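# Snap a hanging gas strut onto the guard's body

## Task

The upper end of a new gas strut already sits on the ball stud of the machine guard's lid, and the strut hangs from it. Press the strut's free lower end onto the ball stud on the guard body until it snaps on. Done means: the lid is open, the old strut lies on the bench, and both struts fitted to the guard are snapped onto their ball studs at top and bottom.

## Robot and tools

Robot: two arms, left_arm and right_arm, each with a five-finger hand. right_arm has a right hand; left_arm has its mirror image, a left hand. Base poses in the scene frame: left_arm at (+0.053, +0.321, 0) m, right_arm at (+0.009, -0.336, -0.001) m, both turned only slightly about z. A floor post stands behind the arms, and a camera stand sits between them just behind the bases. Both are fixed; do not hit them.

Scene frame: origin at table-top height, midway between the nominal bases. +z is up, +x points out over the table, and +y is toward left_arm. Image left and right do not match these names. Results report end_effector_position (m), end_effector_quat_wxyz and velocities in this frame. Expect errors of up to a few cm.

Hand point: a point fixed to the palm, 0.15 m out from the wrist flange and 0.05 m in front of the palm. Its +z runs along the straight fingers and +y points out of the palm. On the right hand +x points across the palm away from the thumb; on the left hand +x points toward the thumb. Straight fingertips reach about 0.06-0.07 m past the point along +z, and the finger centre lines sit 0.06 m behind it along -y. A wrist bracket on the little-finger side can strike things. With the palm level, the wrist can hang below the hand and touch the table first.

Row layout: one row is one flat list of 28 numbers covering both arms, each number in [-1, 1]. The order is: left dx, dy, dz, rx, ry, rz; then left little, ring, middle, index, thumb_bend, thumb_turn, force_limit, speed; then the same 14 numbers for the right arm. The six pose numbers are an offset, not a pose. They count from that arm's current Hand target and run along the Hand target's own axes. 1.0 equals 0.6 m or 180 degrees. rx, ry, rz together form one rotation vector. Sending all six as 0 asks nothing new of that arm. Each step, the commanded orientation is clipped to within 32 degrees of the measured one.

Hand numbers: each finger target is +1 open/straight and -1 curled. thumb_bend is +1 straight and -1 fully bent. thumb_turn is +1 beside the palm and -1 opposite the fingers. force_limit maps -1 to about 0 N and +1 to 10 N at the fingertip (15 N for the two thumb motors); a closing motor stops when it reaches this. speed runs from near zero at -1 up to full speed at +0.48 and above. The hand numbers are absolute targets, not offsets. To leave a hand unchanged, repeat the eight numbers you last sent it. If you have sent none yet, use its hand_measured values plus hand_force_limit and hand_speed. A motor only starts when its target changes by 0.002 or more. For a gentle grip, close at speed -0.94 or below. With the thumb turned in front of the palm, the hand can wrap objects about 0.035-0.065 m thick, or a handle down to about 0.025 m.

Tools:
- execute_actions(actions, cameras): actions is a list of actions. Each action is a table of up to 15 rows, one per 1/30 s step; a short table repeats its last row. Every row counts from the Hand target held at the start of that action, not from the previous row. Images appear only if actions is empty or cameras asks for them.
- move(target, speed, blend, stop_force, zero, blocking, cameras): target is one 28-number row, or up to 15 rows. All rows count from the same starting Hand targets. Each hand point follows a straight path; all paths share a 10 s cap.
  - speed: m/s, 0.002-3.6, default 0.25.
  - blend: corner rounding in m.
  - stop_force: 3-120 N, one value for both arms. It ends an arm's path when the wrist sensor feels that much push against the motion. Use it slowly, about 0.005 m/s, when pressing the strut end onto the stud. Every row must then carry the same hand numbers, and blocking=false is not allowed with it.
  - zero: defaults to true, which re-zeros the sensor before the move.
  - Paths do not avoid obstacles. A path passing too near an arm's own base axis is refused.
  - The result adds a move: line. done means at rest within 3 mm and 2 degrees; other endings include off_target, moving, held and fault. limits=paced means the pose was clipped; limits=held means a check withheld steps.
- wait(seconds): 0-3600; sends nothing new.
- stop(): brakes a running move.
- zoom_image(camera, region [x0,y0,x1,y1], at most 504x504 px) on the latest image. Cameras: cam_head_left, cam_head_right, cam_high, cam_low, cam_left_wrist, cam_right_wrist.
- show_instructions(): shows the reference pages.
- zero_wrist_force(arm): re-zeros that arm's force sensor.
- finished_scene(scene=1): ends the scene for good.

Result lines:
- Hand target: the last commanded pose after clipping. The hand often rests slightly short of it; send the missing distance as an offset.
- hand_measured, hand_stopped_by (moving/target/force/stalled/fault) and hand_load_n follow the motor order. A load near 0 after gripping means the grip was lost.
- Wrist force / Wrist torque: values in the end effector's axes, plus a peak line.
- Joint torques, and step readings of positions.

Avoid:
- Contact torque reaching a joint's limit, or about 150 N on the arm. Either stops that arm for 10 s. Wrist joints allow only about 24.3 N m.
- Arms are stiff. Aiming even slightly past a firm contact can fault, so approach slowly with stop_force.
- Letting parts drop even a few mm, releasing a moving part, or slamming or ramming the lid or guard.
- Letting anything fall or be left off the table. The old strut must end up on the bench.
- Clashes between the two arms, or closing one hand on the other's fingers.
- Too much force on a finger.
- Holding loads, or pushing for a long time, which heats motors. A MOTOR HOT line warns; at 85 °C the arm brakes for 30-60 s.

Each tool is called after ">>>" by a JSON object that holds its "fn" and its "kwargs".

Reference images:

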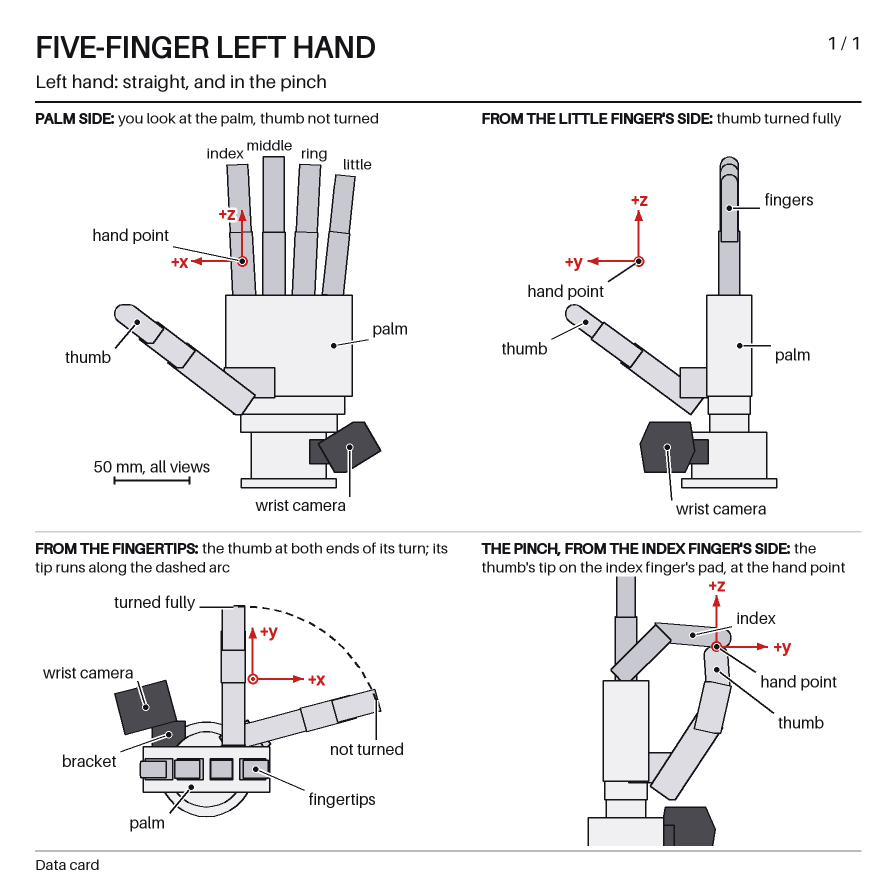

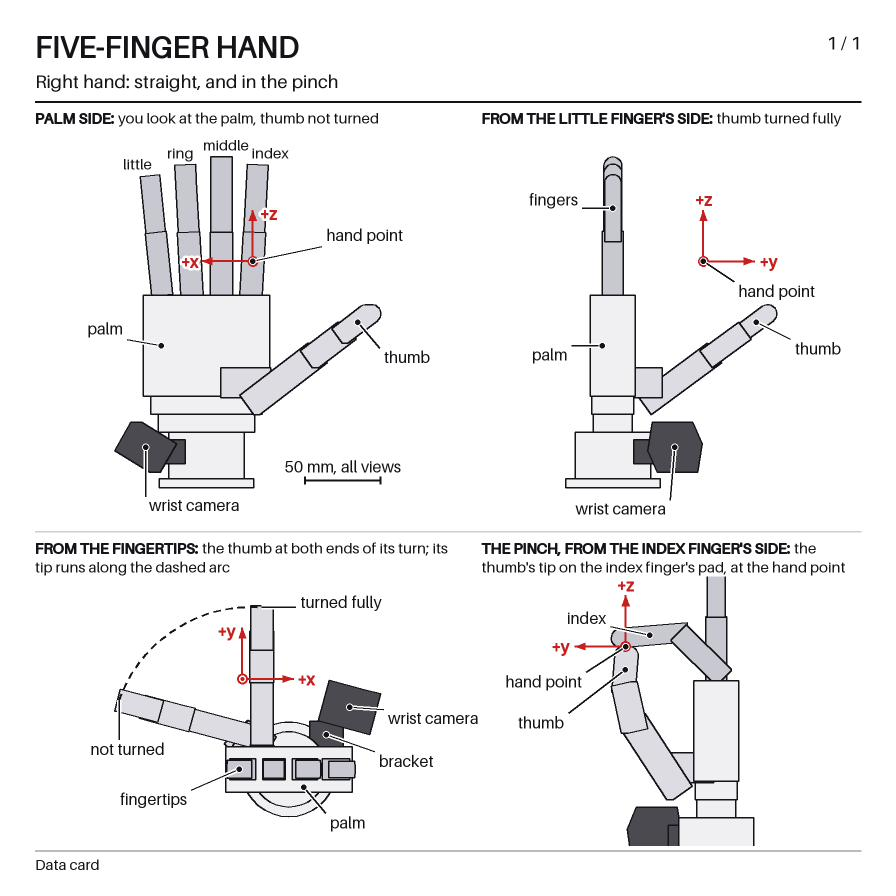

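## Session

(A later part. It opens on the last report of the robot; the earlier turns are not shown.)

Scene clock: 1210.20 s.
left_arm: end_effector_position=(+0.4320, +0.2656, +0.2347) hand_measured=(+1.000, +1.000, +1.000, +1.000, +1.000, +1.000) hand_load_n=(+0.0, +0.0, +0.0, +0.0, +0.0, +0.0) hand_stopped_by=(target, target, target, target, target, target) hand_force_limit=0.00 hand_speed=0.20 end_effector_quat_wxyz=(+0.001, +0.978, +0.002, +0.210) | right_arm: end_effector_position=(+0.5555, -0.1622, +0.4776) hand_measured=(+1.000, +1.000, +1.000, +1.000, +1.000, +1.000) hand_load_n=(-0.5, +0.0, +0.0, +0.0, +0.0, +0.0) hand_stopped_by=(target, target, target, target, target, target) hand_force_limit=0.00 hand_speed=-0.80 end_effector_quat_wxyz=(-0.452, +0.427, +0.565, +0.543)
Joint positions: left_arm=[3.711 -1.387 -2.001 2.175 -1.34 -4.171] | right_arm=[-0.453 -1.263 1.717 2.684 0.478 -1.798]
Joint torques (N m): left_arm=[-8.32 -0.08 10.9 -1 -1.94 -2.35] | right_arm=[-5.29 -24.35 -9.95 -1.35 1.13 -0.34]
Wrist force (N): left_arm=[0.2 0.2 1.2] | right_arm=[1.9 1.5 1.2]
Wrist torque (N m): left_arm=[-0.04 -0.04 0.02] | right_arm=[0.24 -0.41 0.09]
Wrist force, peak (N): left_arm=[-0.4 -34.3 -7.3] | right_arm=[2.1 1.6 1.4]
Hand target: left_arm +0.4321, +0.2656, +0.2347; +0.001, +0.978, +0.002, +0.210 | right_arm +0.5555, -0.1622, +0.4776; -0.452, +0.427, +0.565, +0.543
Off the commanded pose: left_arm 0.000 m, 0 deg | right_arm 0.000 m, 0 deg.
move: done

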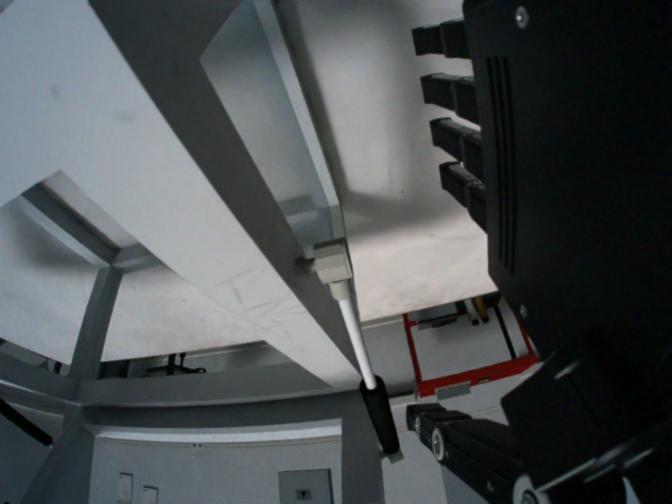

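>>> {"fn": "move", "kwargs": {"target": [0.083,-0.0313,-0.0013,0,0,0,1,1,1,1,1,1,0.0,0.2,0,0,0,0,0,0,1,1,1,1,1,1,0,-0.8], "speed": 0.05, "cameras": ["cam_left_wrist"]}}

>>> {"fn": "zoom_image", "kwargs": {"camera": "cam_left_wrist", "region": [190, 110, 290, 210]}}

Scene clock: 1220.63 s.
left_arm: end_effector_position=(+0.4771, +0.2846, +0.2557) hand_measured=(+1.000, +1.000, +1.000, +1.000, +1.000, +1.000) hand_load_n=(+0.0, +0.0, +0.0, +0.0, +0.0, +0.0) hand_stopped_by=(target, target, target, target, target, target) hand_force_limit=0.00 hand_speed=0.20 end_effector_quat_wxyz=(+0.001, +0.978, +0.002, +0.210) | right_arm: end_effector_position=(+0.5555, -0.1622, +0.4776) hand_measured=(+1.000, +1.000, +1.000, +1.000, +1.000, +1.000) hand_load_n=(+0.0, +0.0, +0.0, +0.0, +0.0, +0.0) hand_stopped_by=(target, target, target, target, target, target) hand_force_limit=0.00 hand_speed=-0.80 end_effector_quat_wxyz=(-0.452, +0.427, +0.565, +0.543)
Joint positions: left_arm=[3.676 -1.503 -1.844 2.141 -1.353 -4.205] | right_arm=[-0.453 -1.263 1.717 2.684 0.478 -1.798]
Joint torques (N m): left_arm=[5.87 26.47 9.66 -0.04 -1.32 0.55] | right_arm=[-5.1 -24.25 -10.39 -1.3 1.03 -0.41]
Wrist force (N): left_arm=[0.3 0.1 0.9] | right_arm=[1.9 1.5 1.2]
Wrist torque (N m): left_arm=[-0.03 -0.04 0.01] | right_arm=[0.23 -0.41 0.08]
Wrist force, peak (N): left_arm=[0.6 0.0 1.3] | right_arm=[2.1 1.6 1.4]
Hand target: left_arm +0.4771, +0.2846, +0.2557; +0.001, +0.978, +0.002, +0.210 | right_arm +0.5555, -0.1622, +0.4776; -0.452, +0.427, +0.565, +0.543
Off the commanded pose: left_arm 0.000 m, 0 deg | right_arm 0.000 m, 0 deg.
move: done

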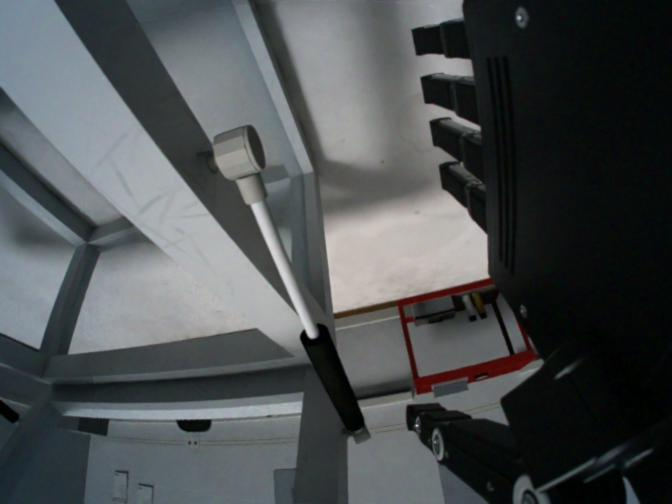

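Scaled by 5.040 from the camera's image (finer frame: 960x720).

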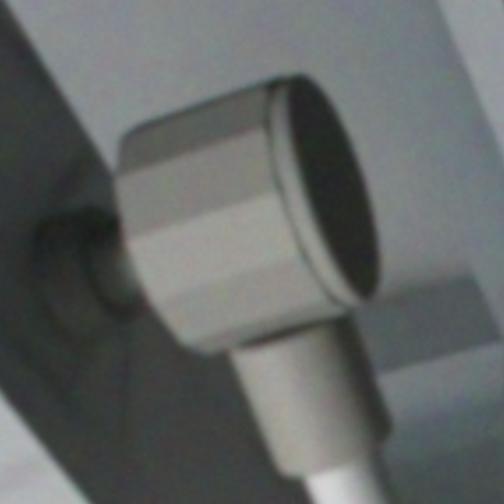

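>>> {"fn": "move", "kwargs": {"target": [0.346,0,-0.003,0,0,0,1,1,1,1,1,1,0.0,0.2,0,0,0,0,0,0,1,1,1,1,1,1,0,-0.8], "speed": 0.08, "stop_force": 10, "cameras": ["cam_left_wrist","cam_low"]}}

>>> {"fn": "zoom_image", "kwargs": {"camera": "cam_left_wrist", "region": [190, 110, 290, 210]}}

Scene clock: 1235.70 s.
left_arm: end_effector_position=(+0.6657, +0.2856, +0.3425) hand_measured=(+1.000, +1.000, +1.000, +1.000, +1.000, +1.000) hand_load_n=(+0.0, +0.0, +0.0, +0.0, -0.5, +0.0) hand_stopped_by=(target, target, target, target, target, target) hand_force_limit=0.00 hand_speed=0.20 end_effector_quat_wxyz=(+0.001, +0.978, +0.002, +0.210) | right_arm: end_effector_position=(+0.5555, -0.1622, +0.4776) hand_measured=(+1.000, +1.000, +1.000, +1.000, +1.000, +1.000) hand_load_n=(+0.0, +0.0, +0.0, +0.0, +0.0, +0.0) hand_stopped_by=(target, target, target, target, target, target) hand_force_limit=0.00 hand_speed=-0.80 end_effector_quat_wxyz=(-0.452, +0.427, +0.565, +0.543)
Joint positions: left_arm=[3.456 -1.97 -1.062 1.864 -1.436 -4.412] | right_arm=[-0.453 -1.263 1.717 2.684 0.478 -1.798]
Joint torques (N m): left_arm=[7.49 47.87 24.27 1.31 2.52 2.43] | right_arm=[-5.28 -24.78 -10.47 -1.38 0.97 -0.27]
Wrist force (N): left_arm=[0.3 0.3 1.0] | right_arm=[2.1 1.3 1.3]
Wrist torque (N m): left_arm=[-0.02 -0.05 0.00] | right_arm=[0.20 -0.44 0.09]
Wrist force, peak (N): left_arm=[1.1 0.2 1.0] | right_arm=[2.1 1.6 1.5]
Hand target: left_arm +0.6657, +0.2856, +0.3425; +0.001, +0.978, +0.002, +0.210 | right_arm +0.5555, -0.1622, +0.4776; -0.452, +0.427, +0.565, +0.543
Off the commanded pose: left_arm 0.000 m, 0 deg | right_arm 0.000 m, 0 deg.
move: done
Images, in order (width x height): cam_low 672x504, cam_left_wrist 672x504.

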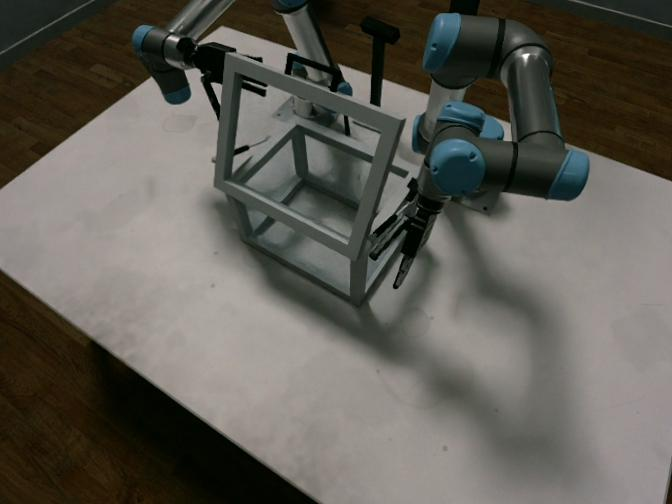

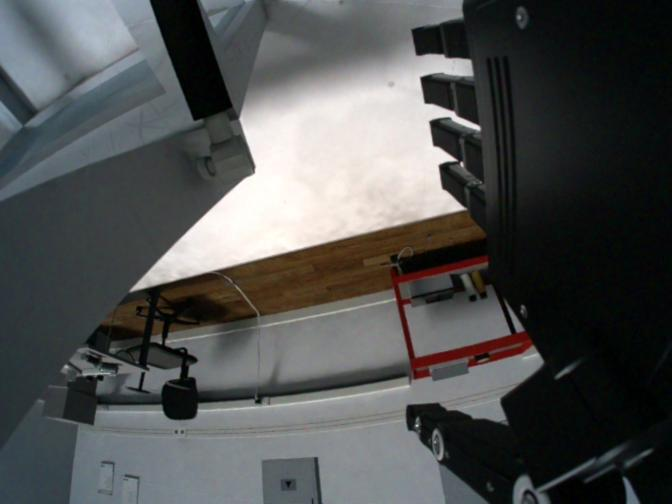

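Scaled by 5.040 from the camera's image (finer frame: 960x720).

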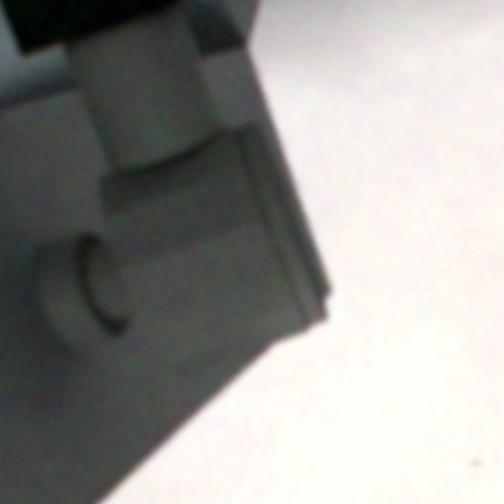

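>>> {"fn": "move", "kwargs": {"target": [-0.346,-0.074,0.003,0,0,0,1,1,1,1,1,1,0.0,0.2,0,0,0,0,0,0,1,1,1,1,1,1,0,-0.8], "speed": 0.1}}

>>> {"fn": "move", "kwargs": {"target": [0,0,0,0,0,0,1,1,1,0.0,0.05,-1,0.0,0.2,0,0,0,0,0,0,1,1,1,1,1,1,0,-0.8], "speed": 0.1, "cameras": ["cam_left_wrist"]}}

Scene clock: 1242.90 s.
left_arm: end_effector_position=(+0.4770, +0.3291, +0.2557) hand_measured=(+1.000, +1.000, +1.000, +1.000, +1.000, +1.000) hand_load_n=(+0.0, +0.0, +0.0, +0.0, +0.0, +0.0) hand_stopped_by=(target, target, target, target, target, target) hand_force_limit=0.00 hand_speed=0.20 end_effector_quat_wxyz=(+0.001, +0.978, +0.002, +0.210) | right_arm: end_effector_position=(+0.5555, -0.1622, +0.4776) hand_measured=(+1.000, +1.000, +1.000, +1.000, +1.000, +1.000) hand_load_n=(+0.0, +0.0, +0.0, +0.0, +0.0, +0.0) hand_stopped_by=(target, target, target, target, target, target) hand_force_limit=0.00 hand_speed=-0.80 end_effector_quat_wxyz=(-0.452, +0.427, +0.565, +0.543)
Joint positions: left_arm=[3.812 -1.525 -1.831 2.119 -1.306 -4.073] | right_arm=[-0.453 -1.263 1.717 2.684 0.478 -1.798]
Joint torques (N m): left_arm=[-0.98 6.35 13.72 -4.53 -1.98 -1.53] | right_arm=[-5.33 -24.47 -10.34 -1.36 1.02 -0.18]
Wrist force (N): left_arm=[0.6 0.3 0.9] | right_arm=[1.9 1.4 1.4]
Wrist torque (N m): left_arm=[-0.03 -0.06 0.03] | right_arm=[0.20 -0.41 0.08]
Wrist force, peak (N): left_arm=[1.4 0.4 1.0] | right_arm=[2.2 1.6 1.6]
Hand target: left_arm +0.4769, +0.3290, +0.2556; +0.001, +0.978, +0.002, +0.210 | right_arm +0.5555, -0.1622, +0.4776; -0.452, +0.427, +0.565, +0.543
Off the commanded pose: left_arm 0.000 m, 0 deg | right_arm 0.000 m, 0 deg.
move: done

Scene clock: 1244.07 s.
left_arm: end_effector_position=(+0.4769, +0.3290, +0.2556) hand_measured=(+1.000, +1.000, +1.000, +0.000, +0.050, -1.000) hand_load_n=(+0.0, +0.0, +0.5, +0.0, +0.0, +0.5) hand_stopped_by=(target, target, target, target, target, target) hand_force_limit=0.00 hand_speed=0.20 end_effector_quat_wxyz=(+0.001, +0.978, +0.002, +0.210) | right_arm: end_effector_position=(+0.5555, -0.1622, +0.4776) hand_measured=(+1.000, +1.000, +1.000, +1.000, +1.000, +1.000) hand_load_n=(+0.0, +0.0, +0.0, +0.0, +0.0, +0.0) hand_stopped_by=(target, target, target, target, target, target) hand_force_limit=0.00 hand_speed=-0.80 end_effector_quat_wxyz=(-0.452, +0.427, +0.565, +0.543)
Joint positions: left_arm=[3.812 -1.525 -1.831 2.119 -1.306 -4.073] | right_arm=[-0.453 -1.263 1.717 2.684 0.478 -1.798]
Joint torques (N m): left_arm=[6.11 4.71 10.22 -3.74 -1.47 2.24] | right_arm=[-4.88 -24.58 -10.32 -1.37 1.08 -0.15]
Wrist force (N): left_arm=[0.5 0.2 0.7] | right_arm=[2.0 1.3 1.3]
Wrist torque (N m): left_arm=[-0.02 -0.05 0.03] | right_arm=[0.19 -0.44 0.08]
Wrist force, peak (N): left_arm=[0.6 0.6 0.9] | right_arm=[2.1 1.7 1.3]
Hand target: left_arm +0.4769, +0.3290, +0.2556; +0.001, +0.978, +0.002, +0.210 | right_arm +0.5555, -0.1622, +0.4776; -0.452, +0.427, +0.565, +0.543
Off the commanded pose: left_arm 0.000 m, 0 deg | right_arm 0.000 m, 0 deg.
move: done

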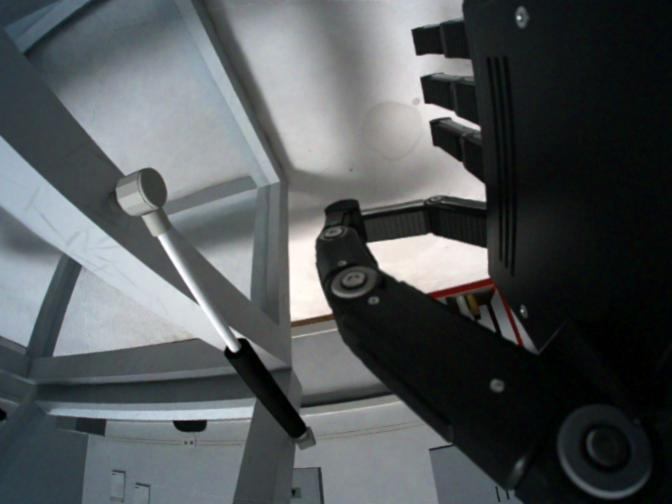

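>>> {"fn": "move", "kwargs": {"target": [0,0.122,0,0,0,0,1,1,1,0.0,0.05,-1,0.0,0.2,0,0,0,0,0,0,1,1,1,1,1,1,0,-0.8], "speed": 0.04, "stop_force": 5, "cameras": ["cam_left_wrist"]}}

>>> {"fn": "zoom_image", "kwargs": {"camera": "cam_left_wrist", "region": [220, 60, 420, 260]}}

Scene clock: 1248.20 s.
left_arm: end_effector_position=(+0.4771, +0.2576, +0.2558) hand_measured=(+1.000, +1.000, +1.000, +0.000, +0.050, -1.000) hand_load_n=(+0.0, +0.0, +0.0, +0.0, +0.0, -0.5) hand_stopped_by=(target, target, target, target, target, target) hand_force_limit=0.00 hand_speed=0.20 end_effector_quat_wxyz=(+0.001, +0.978, +0.002, +0.210) | right_arm: end_effector_position=(+0.5555, -0.1622, +0.4776) hand_measured=(+1.000, +1.000, +1.000, +1.000, +1.000, +1.000) hand_load_n=(+0.0, +0.0, +0.0, +0.0, +0.0, +0.0) hand_stopped_by=(target, target, target, target, target, target) hand_force_limit=0.00 hand_speed=-0.80 end_effector_quat_wxyz=(-0.452, +0.427, +0.565, +0.543)
Joint positions: left_arm=[3.586 -1.498 -1.844 2.154 -1.386 -4.291] | right_arm=[-0.453 -1.263 1.717 2.684 0.478 -1.798]
Joint torques (N m): left_arm=[-8.57 2.95 9.37 -3.93 -1.61 -2.25] | right_arm=[-5.11 -24.29 -10.23 -1.31 1.01 -0.19]
Wrist force (N): left_arm=[-0.2 -0.3 -3.4] | right_arm=[2.0 1.5 1.4]
Wrist torque (N m): left_arm=[0.09 -0.10 -0.06] | right_arm=[0.22 -0.42 0.08]
Wrist force, peak (N): left_arm=[1.0 -5.7 -9.5] | right_arm=[2.1 1.7 1.4]
Hand target: left_arm +0.4771, +0.2576, +0.2558; +0.001, +0.978, +0.002, +0.210 (not the last commanded pose) | right_arm +0.5555, -0.1622, +0.4776; -0.452, +0.427, +0.565, +0.543
Off the commanded pose: left_arm 0.002 m, 0 deg | right_arm 0.000 m, 0 deg.
move: contact (left_arm)

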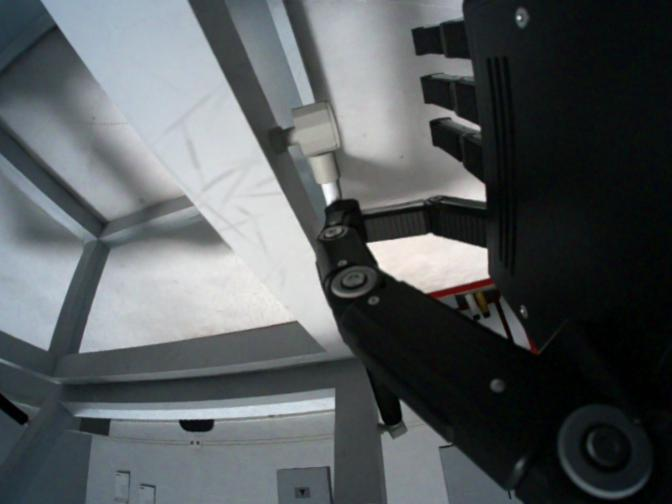

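Scaled by 2.520 from the camera's image (finer frame: 960x720).

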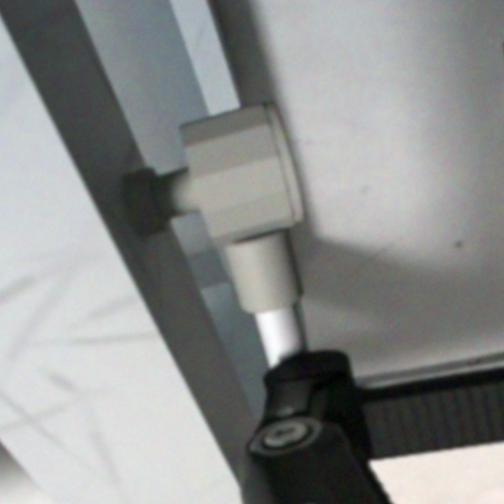

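>>> {"fn": "move", "kwargs": {"target": [0,0.005,-0.003,0,0,0,1,1,1,0.0,0.05,-1,0.0,0.2,0,0,0,0,0,0,1,1,1,1,1,1,0,-0.8], "speed": 0.01, "stop_force": 8}}

>>> {"fn": "move", "kwargs": {"target": [0,0,0,0,0,0,-0.25,1,1,-0.05,0.05,-1,-0.6,-0.5,0,0,0,0,0,0,1,1,1,1,1,1,0,-0.8], "speed": 0.01, "cameras": ["cam_left_wrist"]}}

>>> {"fn": "zoom_image", "kwargs": {"camera": "cam_left_wrist", "region": [220, 60, 420, 260]}}

Scene clock: 1253.57 s.
left_arm: end_effector_position=(+0.4764, +0.2546, +0.2575) hand_measured=(+1.000, +1.000, +1.000, +0.000, +0.050, -1.000) hand_load_n=(+0.0, +0.0, +0.0, +0.5, +0.0, +0.0) hand_stopped_by=(target, target, target, target, target, target) hand_force_limit=0.00 hand_speed=0.20 end_effector_quat_wxyz=(+0.001, +0.978, +0.002, +0.210) | right_arm: end_effector_position=(+0.5555, -0.1622, +0.4776) hand_measured=(+1.000, +1.000, +1.000, +1.000, +1.000, +1.000) hand_load_n=(+0.0, +0.0, +0.0, +0.0, +0.0, +0.0) hand_stopped_by=(target, target, target, target, target, target) hand_force_limit=0.00 hand_speed=-0.80 end_effector_quat_wxyz=(-0.452, +0.427, +0.565, +0.543)
Joint positions: left_arm=[3.577 -1.495 -1.842 2.151 -1.389 -4.299] | right_arm=[-0.453 -1.263 1.717 2.684 0.478 -1.798]
Joint torques (N m): left_arm=[7.07 19.48 18.42 -1.78 0.18 2.26] | right_arm=[-4.99 -24.88 -10.27 -1.39 1.08 -0.06]
Wrist force (N): left_arm=[0.6 0.6 0.9] | right_arm=[1.8 1.4 1.5]
Wrist torque (N m): left_arm=[0.06 -0.07 0.03] | right_arm=[0.20 -0.40 0.07]
Wrist force, peak (N): left_arm=[0.9 -1.7 -4.2] | right_arm=[2.1 1.7 1.2]
Hand target: left_arm +0.4764, +0.2546, +0.2575; +0.001, +0.978, +0.002, +0.210 | right_arm +0.5555, -0.1622, +0.4776; -0.452, +0.427, +0.565, +0.543
Off the commanded pose: left_arm 0.000 m, 0 deg | right_arm 0.000 m, 0 deg.
move: done

Scene clock: 1254.77 s.
left_arm: end_effector_position=(+0.4764, +0.2546, +0.2575) hand_measured=(-0.250, +1.000, +1.000, -0.050, +0.050, -1.000) hand_load_n=(+0.0, +0.0, +0.0, +0.0, +0.0, +0.0) hand_stopped_by=(target, target, target, target, target, target) hand_force_limit=-0.60 hand_speed=-0.50 end_effector_quat_wxyz=(+0.001, +0.978, +0.002, +0.210) | right_arm: end_effector_position=(+0.5555, -0.1622, +0.4776) hand_measured=(+1.000, +1.000, +1.000, +1.000, +1.000, +1.000) hand_load_n=(+0.0, +0.0, +0.0, +0.0, +0.0, +0.0) hand_stopped_by=(target, target, target, target, target, target) hand_force_limit=0.00 hand_speed=-0.80 end_effector_quat_wxyz=(-0.452, +0.427, +0.565, +0.543)
Joint positions: left_arm=[3.577 -1.495 -1.842 2.151 -1.389 -4.299] | right_arm=[-0.453 -1.263 1.717 2.684 0.478 -1.798]
Joint torques (N m): left_arm=[7.15 5.89 12.47 0.74 2.49 2.25] | right_arm=[-5.33 -24.47 -10.13 -1.41 1.08 -0.06]
Wrist force (N): left_arm=[0.3 0.4 0.9] | right_arm=[2.0 1.1 1.3]
Wrist torque (N m): left_arm=[0.03 -0.02 0.02] | right_arm=[0.17 -0.43 0.08]
Wrist force, peak (N): left_arm=[0.5 0.7 1.1] | right_arm=[2.1 1.5 1.3]
Hand target: left_arm +0.4764, +0.2546, +0.2575; +0.001, +0.978, +0.002, +0.210 | right_arm +0.5555, -0.1622, +0.4776; -0.452, +0.427, +0.565, +0.543
Off the commanded pose: left_arm 0.000 m, 0 deg | right_arm 0.000 m, 0 deg.
move: done

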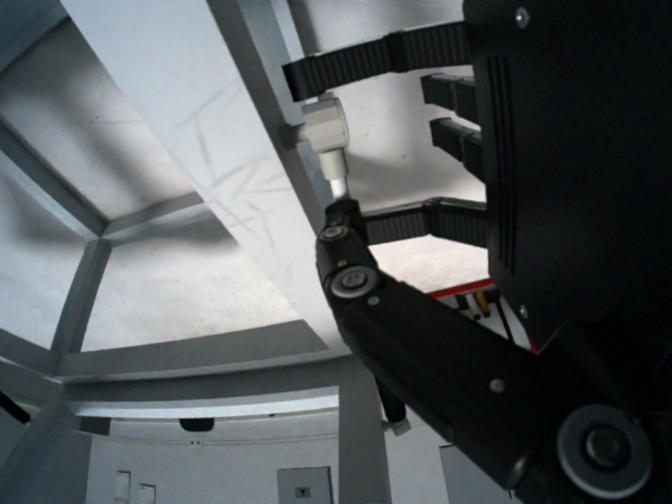

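Scaled by 2.520 from the camera's image (finer frame: 960x720).

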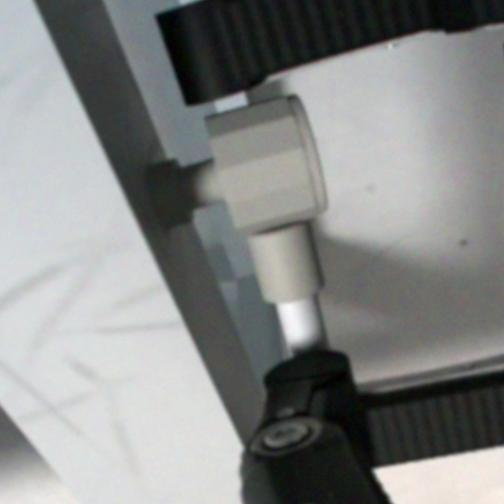

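>>> {"fn": "move", "kwargs": {"target": [0,0,0,0,0,0,-0.25,1,1,-0.3,0.05,-1,0.6,-0.9,0,0,0,0,0,0,1,1,1,1,1,1,0,-0.8], "speed": 0.01}}

>>> {"fn": "move", "kwargs": {"target": [0.012,0,0,0,0,0,-0.25,1,1,-0.3,0.05,-1,0.6,-0.9,0,0,0,0,0,0,1,1,1,1,1,1,0,-0.8], "speed": 0.004, "stop_force": 15, "cameras": ["cam_left_wrist"]}}

>>> {"fn": "zoom_image", "kwargs": {"camera": "cam_left_wrist", "region": [265, 75, 365, 165]}}

Scene clock: 1257.73 s.
left_arm: end_effector_position=(+0.4764, +0.2547, +0.2574) hand_measured=(-0.250, +1.000, +1.000, -0.104, +0.050, -1.000) hand_load_n=(+0.0, +0.0, +0.0, +8.0, +0.0, +0.0) hand_stopped_by=(target, target, target, force, target, target) hand_force_limit=0.60 hand_speed=-0.90 end_effector_quat_wxyz=(+0.001, +0.978, +0.002, +0.210) | right_arm: end_effector_position=(+0.5555, -0.1622, +0.4776) hand_measured=(+1.000, +1.000, +1.000, +1.000, +1.000, +1.000) hand_load_n=(+0.0, +0.0, +0.0, +0.0, +0.0, +0.0) hand_stopped_by=(target, target, target, target, target, target) hand_force_limit=0.00 hand_speed=-0.80 end_effector_quat_wxyz=(-0.452, +0.427, +0.565, +0.543)
Joint positions: left_arm=[3.577 -1.496 -1.842 2.151 -1.389 -4.299] | right_arm=[-0.453 -1.263 1.717 2.684 0.478 -1.798]
Joint torques (N m): left_arm=[4.64 7.58 12.33 -0.61 2.56 2.23] | right_arm=[-5.46 -24.24 -10.07 -1.43 1.02 0.05]
Wrist force (N): left_arm=[0.5 -3.0 7.5] | right_arm=[2.0 1.4 1.4]
Wrist torque (N m): left_arm=[-0.27 0.02 0.03] | right_arm=[0.20 -0.43 0.09]
Wrist force, peak (N): left_arm=[0.7 -3.1 7.8] | right_arm=[2.1 1.5 1.4]
Hand target: left_arm +0.4764, +0.2546, +0.2575; +0.001, +0.978, +0.002, +0.210 | right_arm +0.5555, -0.1622, +0.4776; -0.452, +0.427, +0.565, +0.543
Off the commanded pose: left_arm 0.000 m, 0 deg | right_arm 0.000 m, 0 deg.
move: done

Scene clock: 1259.23 s.
left_arm: end_effector_position=(+0.4785, +0.2546, +0.2584) hand_measured=(-0.250, +1.000, +1.000, -0.104, +0.050, -1.000) hand_load_n=(+1.0, +0.0, +0.0, +7.5, +0.0, +0.0) hand_stopped_by=(target, target, target, force, target, target) hand_force_limit=0.60 hand_speed=-0.90 end_effector_quat_wxyz=(+0.001, +0.978, +0.002, +0.210) | right_arm: end_effector_position=(+0.5555, -0.1622, +0.4776) hand_measured=(+1.000, +1.000, +1.000, +1.000, +1.000, +1.000) hand_load_n=(+0.0, +0.0, +0.0, +0.0, +0.0, +0.0) hand_stopped_by=(target, target, target, target, target, target) hand_force_limit=0.00 hand_speed=-0.80 end_effector_quat_wxyz=(-0.452, +0.427, +0.565, +0.543)
Joint positions: left_arm=[3.573 -1.501 -1.835 2.149 -1.391 -4.302] | right_arm=[-0.453 -1.263 1.717 2.684 0.478 -1.798]
Joint torques (N m): left_arm=[6.88 30.32 15.71 3.21 4.47 1.77] | right_arm=[-5.34 -24.43 -10.54 -1.3 0.98 0.07]
Wrist force (N): left_arm=[-12.7 -3.1 6.4] | right_arm=[2.0 1.3 1.3]
Wrist torque (N m): left_arm=[-0.25 0.13 0.02] | right_arm=[0.20 -0.43 0.09]
Wrist force, peak (N): left_arm=[-17.4 -2.8 6.2] | right_arm=[2.1 1.6 1.3]
Hand target: left_arm +0.4785, +0.2546, +0.2584; +0.001, +0.978, +0.002, +0.210 (not the last commanded pose) | right_arm +0.5555, -0.1622, +0.4776; -0.452, +0.427, +0.565, +0.543
Off the commanded pose: left_arm 0.005 m, 0 deg | right_arm 0.000 m, 0 deg.
move: contact (left_arm)

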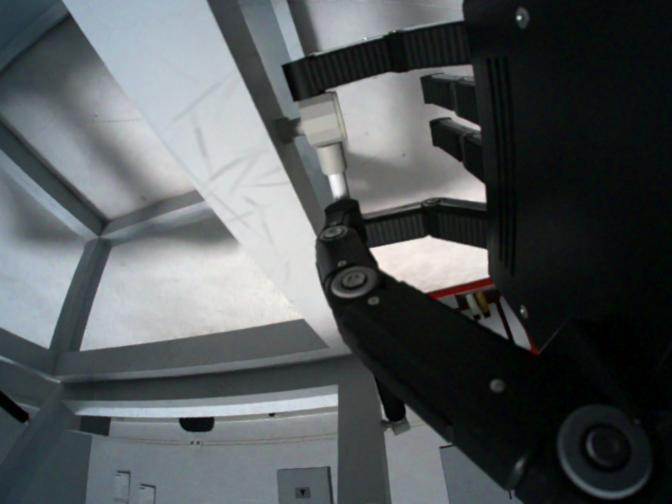

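Scaled by 5.040 from the camera's image (finer frame: 960x720).

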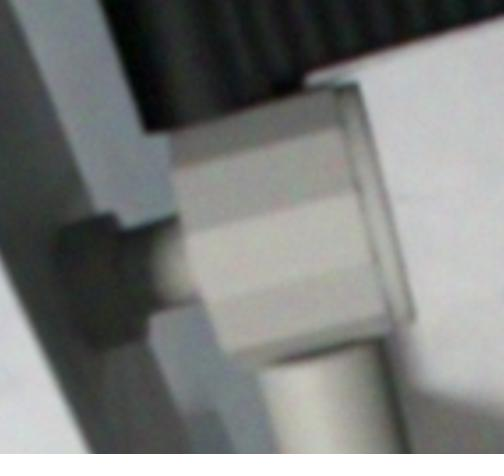

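>>> {"fn": "move", "kwargs": {"target": [0,-0.006,0,0,0,0,-0.25,1,1,-0.3,0.05,-1,0.6,-0.9,0,0,0,0,0,0,1,1,1,1,1,1,0,-0.8], "speed": 0.006, "stop_force": 20, "cameras": ["cam_left_wrist"]}}

>>> {"fn": "zoom_image", "kwargs": {"camera": "cam_left_wrist", "region": [265, 75, 365, 165]}}

Scene clock: 1262.37 s.
left_arm: end_effector_position=(+0.4785, +0.2582, +0.2584) hand_measured=(-0.250, +1.000, +1.000, -0.104, +0.050, -1.000) hand_load_n=(+0.0, +0.0, +0.0, +4.0, +0.0, +0.0) hand_stopped_by=(target, target, target, force, target, target) hand_force_limit=0.60 hand_speed=-0.90 end_effector_quat_wxyz=(+0.001, +0.978, +0.002, +0.210) | right_arm: end_effector_position=(+0.5555, -0.1622, +0.4776) hand_measured=(+1.000, +1.000, +1.000, +1.000, +1.000, +1.000) hand_load_n=(+0.0, -0.5, +0.0, +0.0, +0.0, +0.0) hand_stopped_by=(target, target, target, target, target, target) hand_force_limit=0.00 hand_speed=-0.80 end_effector_quat_wxyz=(-0.452, +0.427, +0.565, +0.543)
Joint positions: left_arm=[3.585 -1.501 -1.835 2.147 -1.386 -4.291] | right_arm=[-0.453 -1.263 1.717 2.684 0.478 -1.798]
Joint torques (N m): left_arm=[-7.72 5.54 14.56 -1.62 -1.14 -2.83] | right_arm=[-5.46 -24.59 -10.01 -1.34 1.02 0.02]
Wrist force (N): left_arm=[-8.7 0.6 3.7] | right_arm=[1.8 1.5 1.1]
Wrist torque (N m): left_arm=[-0.03 -0.01 -0.09] | right_arm=[0.23 -0.40 0.08]
Wrist force, peak (N): left_arm=[-14.7 1.2 6.5] | right_arm=[2.0 1.6 1.4]
Hand target: left_arm +0.4785, +0.2582, +0.2584; +0.001, +0.978, +0.002, +0.210 | right_arm +0.5555, -0.1622, +0.4776; -0.452, +0.427, +0.565, +0.543
Off the commanded pose: left_arm 0.000 m, 0 deg | right_arm 0.000 m, 0 deg.
move: done

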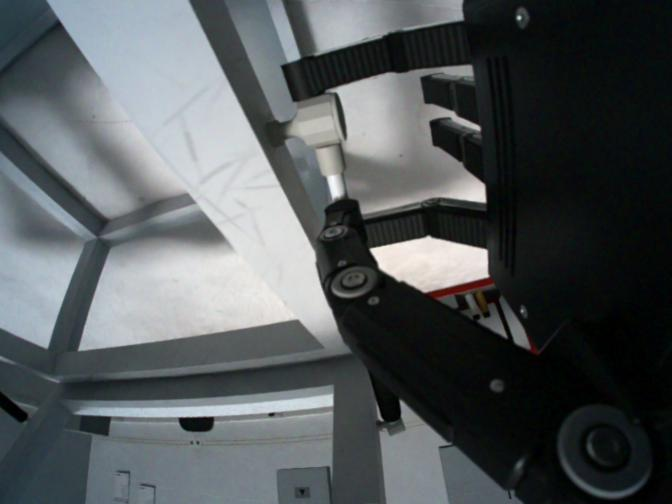

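Scaled by 5.040 from the camera's image (finer frame: 960x720).

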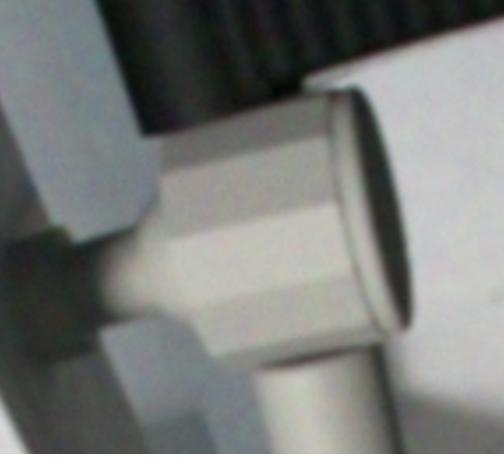

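>>> {"fn": "move", "kwargs": {"target": [0.0017,0.007,0.001,0,0,0,-0.25,1,1,-0.3,0.05,-1,0.6,-0.9,0,0,0,0,0,0,1,1,1,1,1,1,0,-0.8], "speed": 0.006, "stop_force": 20, "cameras": ["cam_left_wrist"]}}

>>> {"fn": "zoom_image", "kwargs": {"camera": "cam_left_wrist", "region": [265, 75, 365, 165]}}

Scene clock: 1295.10 s.
left_arm: end_effector_position=(+0.4797, +0.2540, +0.2583) hand_measured=(-0.250, +1.000, +1.000, -0.104, +0.050, -1.000) hand_load_n=(+0.0, +0.0, +0.0, +3.5, -0.5, +0.0) hand_stopped_by=(target, target, target, force, target, target) hand_force_limit=0.60 hand_speed=-0.90 end_effector_quat_wxyz=(+0.001, +0.978, +0.002, +0.210) | right_arm: end_effector_position=(+0.5555, -0.1622, +0.4776) hand_measured=(+1.000, +1.000, +1.000, +1.000, +1.000, +1.000) hand_load_n=(+0.0, +0.0, +0.5, +0.0, +0.0, +0.0) hand_stopped_by=(target, target, target, target, target, target) hand_force_limit=0.00 hand_speed=-0.80 end_effector_quat_wxyz=(-0.452, +0.427, +0.565, +0.543)
Joint positions: left_arm=[3.569 -1.504 -1.832 2.15 -1.392 -4.306] | right_arm=[-0.453 -1.263 1.717 2.684 0.478 -1.798]
Joint torques (N m): left_arm=[6.18 13.1 30.3 6.7 7.08 0.65] | right_arm=[-5.79 -24.81 -10.03 -1.4 0.97 0.11]
Wrist force (N): left_arm=[-29.2 -9.8 -0.5] | right_arm=[2.0 1.5 1.3]
Wrist torque (N m): left_arm=[-0.37 -0.09 0.31] | right_arm=[0.23 -0.43 0.09]
Wrist force, peak (N): left_arm=[-28.8 -11.2 -0.6] | right_arm=[2.1 1.6 1.4]
Hand target: left_arm +0.4797, +0.2540, +0.2583; +0.001, +0.978, +0.002, +0.210 | right_arm +0.5555, -0.1622, +0.4776; -0.452, +0.427, +0.565, +0.543
Off the commanded pose: left_arm 0.000 m, 0 deg | right_arm 0.000 m, 0 deg.
move: done

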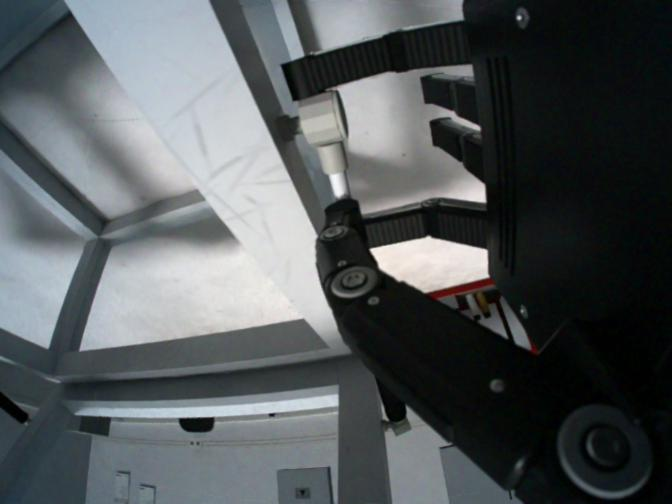

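Scaled by 5.040 from the camera's image (finer frame: 960x720).

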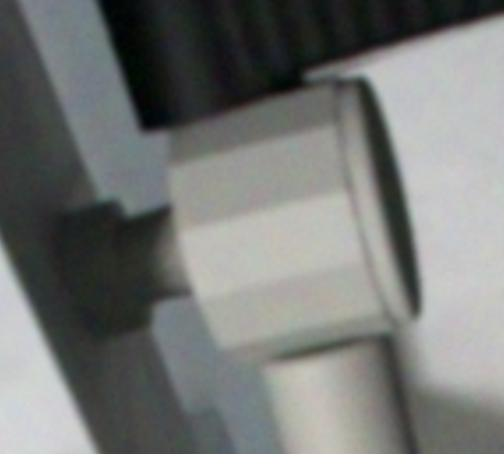

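>>> {"fn": "move", "kwargs": {"target": [0,0,0,0,0,0,-0.25,1,1,-0.05,0.05,-1,0.6,-0.5,0,0,0,0,0,0,1,1,1,1,1,1,0,-0.8], "speed": 0.006}}

>>> {"fn": "move", "kwargs": {"target": [-0.0065,0,0,0,0,0,-0.25,1,1,-0.05,0.05,-1,0.6,-0.5,0,0,0,0,0,0,1,1,1,1,1,1,0,-0.8], "speed": 0.01}}

>>> {"fn": "move", "kwargs": {"target": [0,0,0,0,0,0,1,1,1,0.0,0.05,-1,0.6,-0.3,0,0,0,0,0,0,1,1,1,1,1,1,0,-0.8], "speed": 0.006}}

>>> {"fn": "move", "kwargs": {"target": [0,-0.2,0,0,0,0,1,1,1,0.0,0.05,-1,0.6,-0.3,0,0,0,0,0,0,1,1,1,1,1,1,0,-0.8], "speed": 0.06, "stop_force": 6, "cameras": ["cam_left_wrist"]}}

Scene clock: 1298.00 s.
left_arm: end_effector_position=(+0.4797, +0.2540, +0.2583) hand_measured=(-0.250, +1.000, +1.000, -0.050, +0.050, -1.000) hand_load_n=(+0.0, +0.0, +0.0, +0.0, +0.0, +0.0) hand_stopped_by=(target, target, target, target, target, target) hand_force_limit=0.60 hand_speed=-0.50 end_effector_quat_wxyz=(+0.001, +0.978, +0.002, +0.210) | right_arm: end_effector_position=(+0.5555, -0.1622, +0.4776) hand_measured=(+1.000, +1.000, +1.000, +1.000, +1.000, +1.000) hand_load_n=(+0.0, +0.0, -0.5, +0.0, +0.0, +0.0) hand_stopped_by=(target, target, target, target, target, target) hand_force_limit=0.00 hand_speed=-0.80 end_effector_quat_wxyz=(-0.452, +0.427, +0.565, +0.543)
Joint positions: left_arm=[3.569 -1.504 -1.832 2.15 -1.392 -4.306] | right_arm=[-0.453 -1.263 1.717 2.684 0.478 -1.798]
Joint torques (N m): left_arm=[6.09 28.5 23.84 6.71 6.51 0.49] | right_arm=[-5.3 -24.66 -10.19 -1.38 1.08 0.13]
Wrist force (N): left_arm=[-28.7 -8.9 -3.3] | right_arm=[2.0 1.3 1.3]
Wrist torque (N m): left_arm=[-0.25 -0.17 0.36] | right_arm=[0.19 -0.43 0.09]
Wrist force, peak (N): left_arm=[-29.6 -9.4 -0.3] | right_arm=[2.0 1.7 1.5]
Hand target: left_arm +0.4797, +0.2540, +0.2583; +0.001, +0.978, +0.002, +0.210 | right_arm +0.5555, -0.1622, +0.4776; -0.452, +0.427, +0.565, +0.543
Off the commanded pose: left_arm 0.000 m, 0 deg | right_arm 0.000 m, 0 deg.
move: done

Scene clock: 1298.63 s.
left_arm: end_effector_position=(+0.4761, +0.2540, +0.2567) hand_measured=(-0.250, +1.000, +1.000, -0.050, +0.050, -1.000) hand_load_n=(+0.0, +0.0, +0.0, +0.0, +0.0, +0.0) hand_stopped_by=(target, target, target, target, target, target) hand_force_limit=0.60 hand_speed=-0.50 end_effector_quat_wxyz=(+0.001, +0.978, +0.002, +0.210) | right_arm: end_effector_position=(+0.5555, -0.1622, +0.4776) hand_measured=(+1.000, +1.000, +1.000, +1.000, +1.000, +1.000) hand_load_n=(+0.0, +0.0, +0.0, +0.0, +0.0, +0.0) hand_stopped_by=(target, target, target, target, target, target) hand_force_limit=0.00 hand_speed=-0.80 end_effector_quat_wxyz=(-0.452, +0.427, +0.565, +0.543)
Joint positions: left_arm=[3.575 -1.495 -1.845 2.153 -1.39 -4.301] | right_arm=[-0.453 -1.263 1.717 2.684 0.478 -1.798]
Joint torques (N m): left_arm=[-1.95 11.63 22.15 0.48 2.11 1.23] | right_arm=[-5.59 -24.73 -10.04 -1.28 1.04 0.16]
Wrist force (N): left_arm=[0.7 0.4 1.0] | right_arm=[1.8 1.5 1.4]
Wrist torque (N m): left_arm=[0.02 -0.11 -0.05] | right_arm=[0.22 -0.40 0.08]
Wrist force, peak (N): left_arm=[-28.9 -9.0 -2.8] | right_arm=[2.0 1.5 1.6]
Hand target: left_arm +0.4761, +0.2540, +0.2567; +0.001, +0.978, +0.002, +0.210 | right_arm +0.5555, -0.1622, +0.4776; -0.452, +0.427, +0.565, +0.543
Off the commanded pose: left_arm 0.000 m, 0 deg | right_arm 0.000 m, 0 deg.
move: done

Scene clock: 1299.57 s.
left_arm: end_effector_position=(+0.4761, +0.2540, +0.2567) hand_measured=(+1.000, +1.000, +1.000, +0.000, +0.050, -1.000) hand_load_n=(+0.0, +0.0, +0.0, +0.0, +0.0, +0.0) hand_stopped_by=(target, target, target, target, target, target) hand_force_limit=0.60 hand_speed=-0.30 end_effector_quat_wxyz=(+0.001, +0.978, +0.002, +0.210) | right_arm: end_effector_position=(+0.5555, -0.1622, +0.4776) hand_measured=(+1.000, +1.000, +1.000, +1.000, +1.000, +1.000) hand_load_n=(+0.0, +0.0, +0.0, +0.0, +0.0, +0.0) hand_stopped_by=(target, target, target, target, target, target) hand_force_limit=0.00 hand_speed=-0.80 end_effector_quat_wxyz=(-0.452, +0.427, +0.565, +0.543)
Joint positions: left_arm=[3.575 -1.495 -1.844 2.153 -1.39 -4.301] | right_arm=[-0.453 -1.263 1.717 2.684 0.478 -1.798]
Joint torques (N m): left_arm=[-8.67 3.66 23.75 -3.78 -1.5 -2.05] | right_arm=[-5.53 -24.5 -10.02 -1.35 1.08 0.23]
Wrist force (N): left_arm=[0.6 0.5 0.8] | right_arm=[1.9 1.5 1.5]
Wrist torque (N m): left_arm=[0.05 -0.11 -0.06] | right_arm=[0.21 -0.42 0.08]
Wrist force, peak (N): left_arm=[1.0 0.4 1.2] | right_arm=[2.2 1.6 1.3]
Hand target: left_arm +0.4761, +0.2540, +0.2567; +0.001, +0.978, +0.002, +0.210 | right_arm +0.5555, -0.1622, +0.4776; -0.452, +0.427, +0.565, +0.543
Off the commanded pose: left_arm 0.000 m, 0 deg | right_arm 0.000 m, 0 deg.
move: done

Scene clock: 1302.43 s.
left_arm: end_effector_position=(+0.4757, +0.3740, +0.2563) hand_measured=(+1.000, +1.000, +1.000, +0.000, +0.050, -1.000) hand_load_n=(+0.0, +0.0, +0.0, +0.0, +0.0, +0.0) hand_stopped_by=(target, target, target, target, target, target) hand_force_limit=0.60 hand_speed=-0.30 end_effector_quat_wxyz=(+0.001, +0.978, +0.002, +0.210) | right_arm: end_effector_position=(+0.5555, -0.1622, +0.4776) hand_measured=(+1.000, +1.000, +1.000, +1.000, +1.000, +1.000) hand_load_n=(+0.0, +0.0, +0.0, +0.0, +0.0, +0.0) hand_stopped_by=(target, target, target, target, target, target) hand_force_limit=0.00 hand_speed=-0.80 end_effector_quat_wxyz=(-0.452, +0.427, +0.565, +0.543)
Joint positions: left_arm=[3.935 -1.561 -1.803 2.093 -1.268 -3.952] | right_arm=[-0.453 -1.263 1.717 2.684 0.478 -1.798]
Joint torques (N m): left_arm=[-8.46 29.61 10.02 0.96 -1.96 -1.94] | right_arm=[-5.28 -24.78 -10.64 -1.3 1.03 0.24]
Wrist force (N): left_arm=[1.2 0.3 1.0] | right_arm=[1.9 1.6 1.3]
Wrist torque (N m): left_arm=[-0.02 -0.17 0.07] | right_arm=[0.25 -0.40 0.09]
Wrist force, peak (N): left_arm=[1.3 0.3 1.2] | right_arm=[2.1 1.7 1.5]
Hand target: left_arm +0.4757, +0.3740, +0.2563; +0.001, +0.978, +0.002, +0.210 | right_arm +0.5555, -0.1622, +0.4776; -0.452, +0.427, +0.565, +0.543
Off the commanded pose: left_arm 0.000 m, 0 deg | right_arm 0.000 m, 0 deg.
move: done

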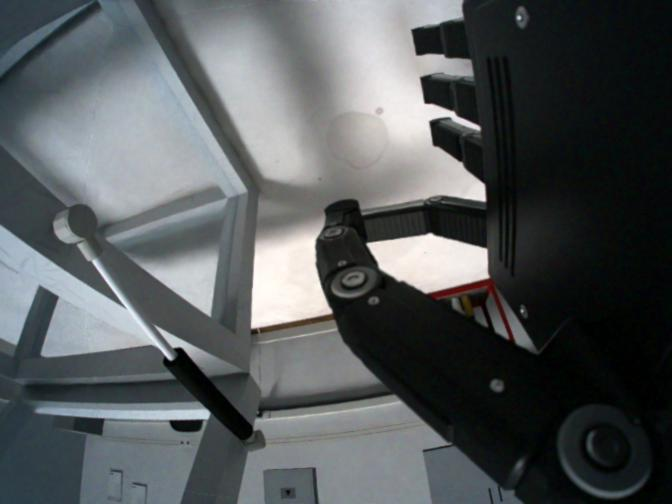

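>>> {"fn": "move", "kwargs": {"target": [0.034,-0.05,-0.076,-0.17,0,0,1,1,1,1,1,1,0.0,0.0,0,0,0,0,0,0,1,1,1,1,1,1,0,-0.8], "speed": 0.15, "cameras": ["cam_left_wrist","cam_head_left","cam_low"]}}

Scene clock: 1306.17 s.
left_arm: end_effector_position=(+0.4755, +0.4042, +0.3061) hand_measured=(+1.000, +1.000, +1.000, +1.000, +1.000, +1.000) hand_load_n=(+0.0, +0.0, +0.0, +0.0, +0.0, +0.0) hand_stopped_by=(target, target, target, target, target, target) hand_force_limit=0.00 hand_speed=0.00 end_effector_quat_wxyz=(+0.259, +0.943, -0.053, +0.203) | right_arm: end_effector_position=(+0.5555, -0.1622, +0.4776) hand_measured=(+1.000, +1.000, +1.000, +1.000, +1.000, +1.000) hand_load_n=(+0.0, +0.0, +0.0, +0.0, +0.5, +0.0) hand_stopped_by=(target, target, target, target, target, target) hand_force_limit=0.00 hand_speed=-0.80 end_effector_quat_wxyz=(-0.452, +0.427, +0.565, +0.543)
Joint positions: left_arm=[4.143 -1.854 -1.652 1.627 -0.965 -3.483] | right_arm=[-0.453 -1.263 1.717 2.684 0.478 -1.798]
Joint torques (N m): left_arm=[-8.7 39.13 8.79 -0.76 -1.46 -1.42] | right_arm=[-5.22 -24.72 -10.31 -1.37 0.97 0.28]
Wrist force (N): left_arm=[0.7 -0.6 1.3] | right_arm=[1.9 1.6 1.3]
Wrist torque (N m): left_arm=[-0.17 -0.14 0.06] | right_arm=[0.24 -0.40 0.09]
Wrist force, peak (N): left_arm=[1.4 0.2 1.2] | right_arm=[2.0 1.7 1.4]
Hand target: left_arm +0.4755, +0.4042, +0.3062; +0.259, +0.943, -0.053, +0.203 | right_arm +0.5555, -0.1622, +0.4776; -0.452, +0.427, +0.565, +0.543
Off the commanded pose: left_arm 0.000 m, 0 deg | right_arm 0.000 m, 0 deg.
move: done
Images, in order (width x height): cam_head_left 672x504, cam_low 672x504, cam_left_wrist 672x504.

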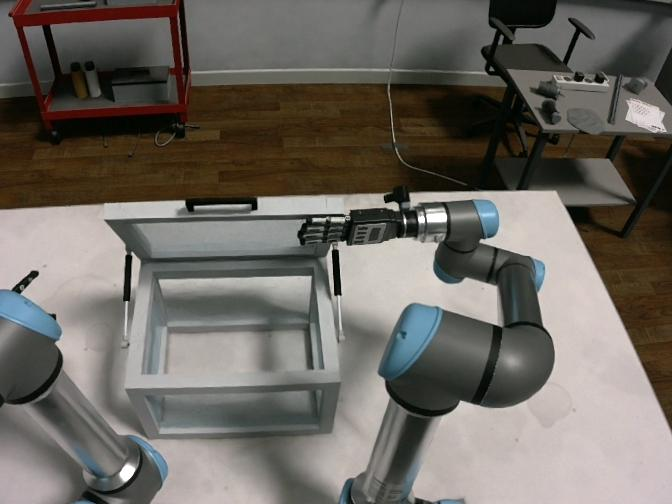

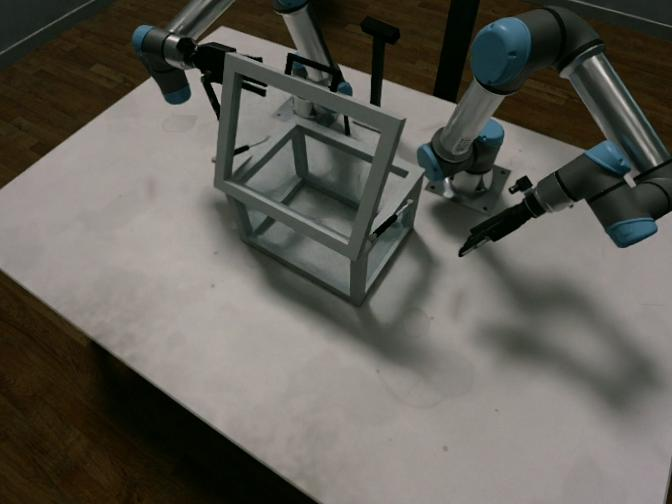

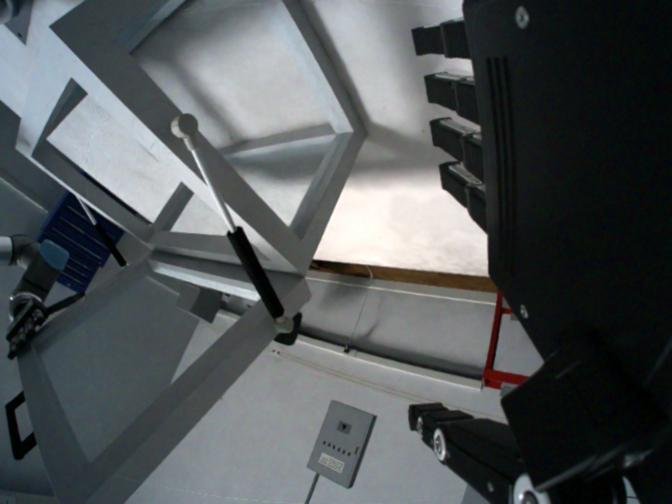

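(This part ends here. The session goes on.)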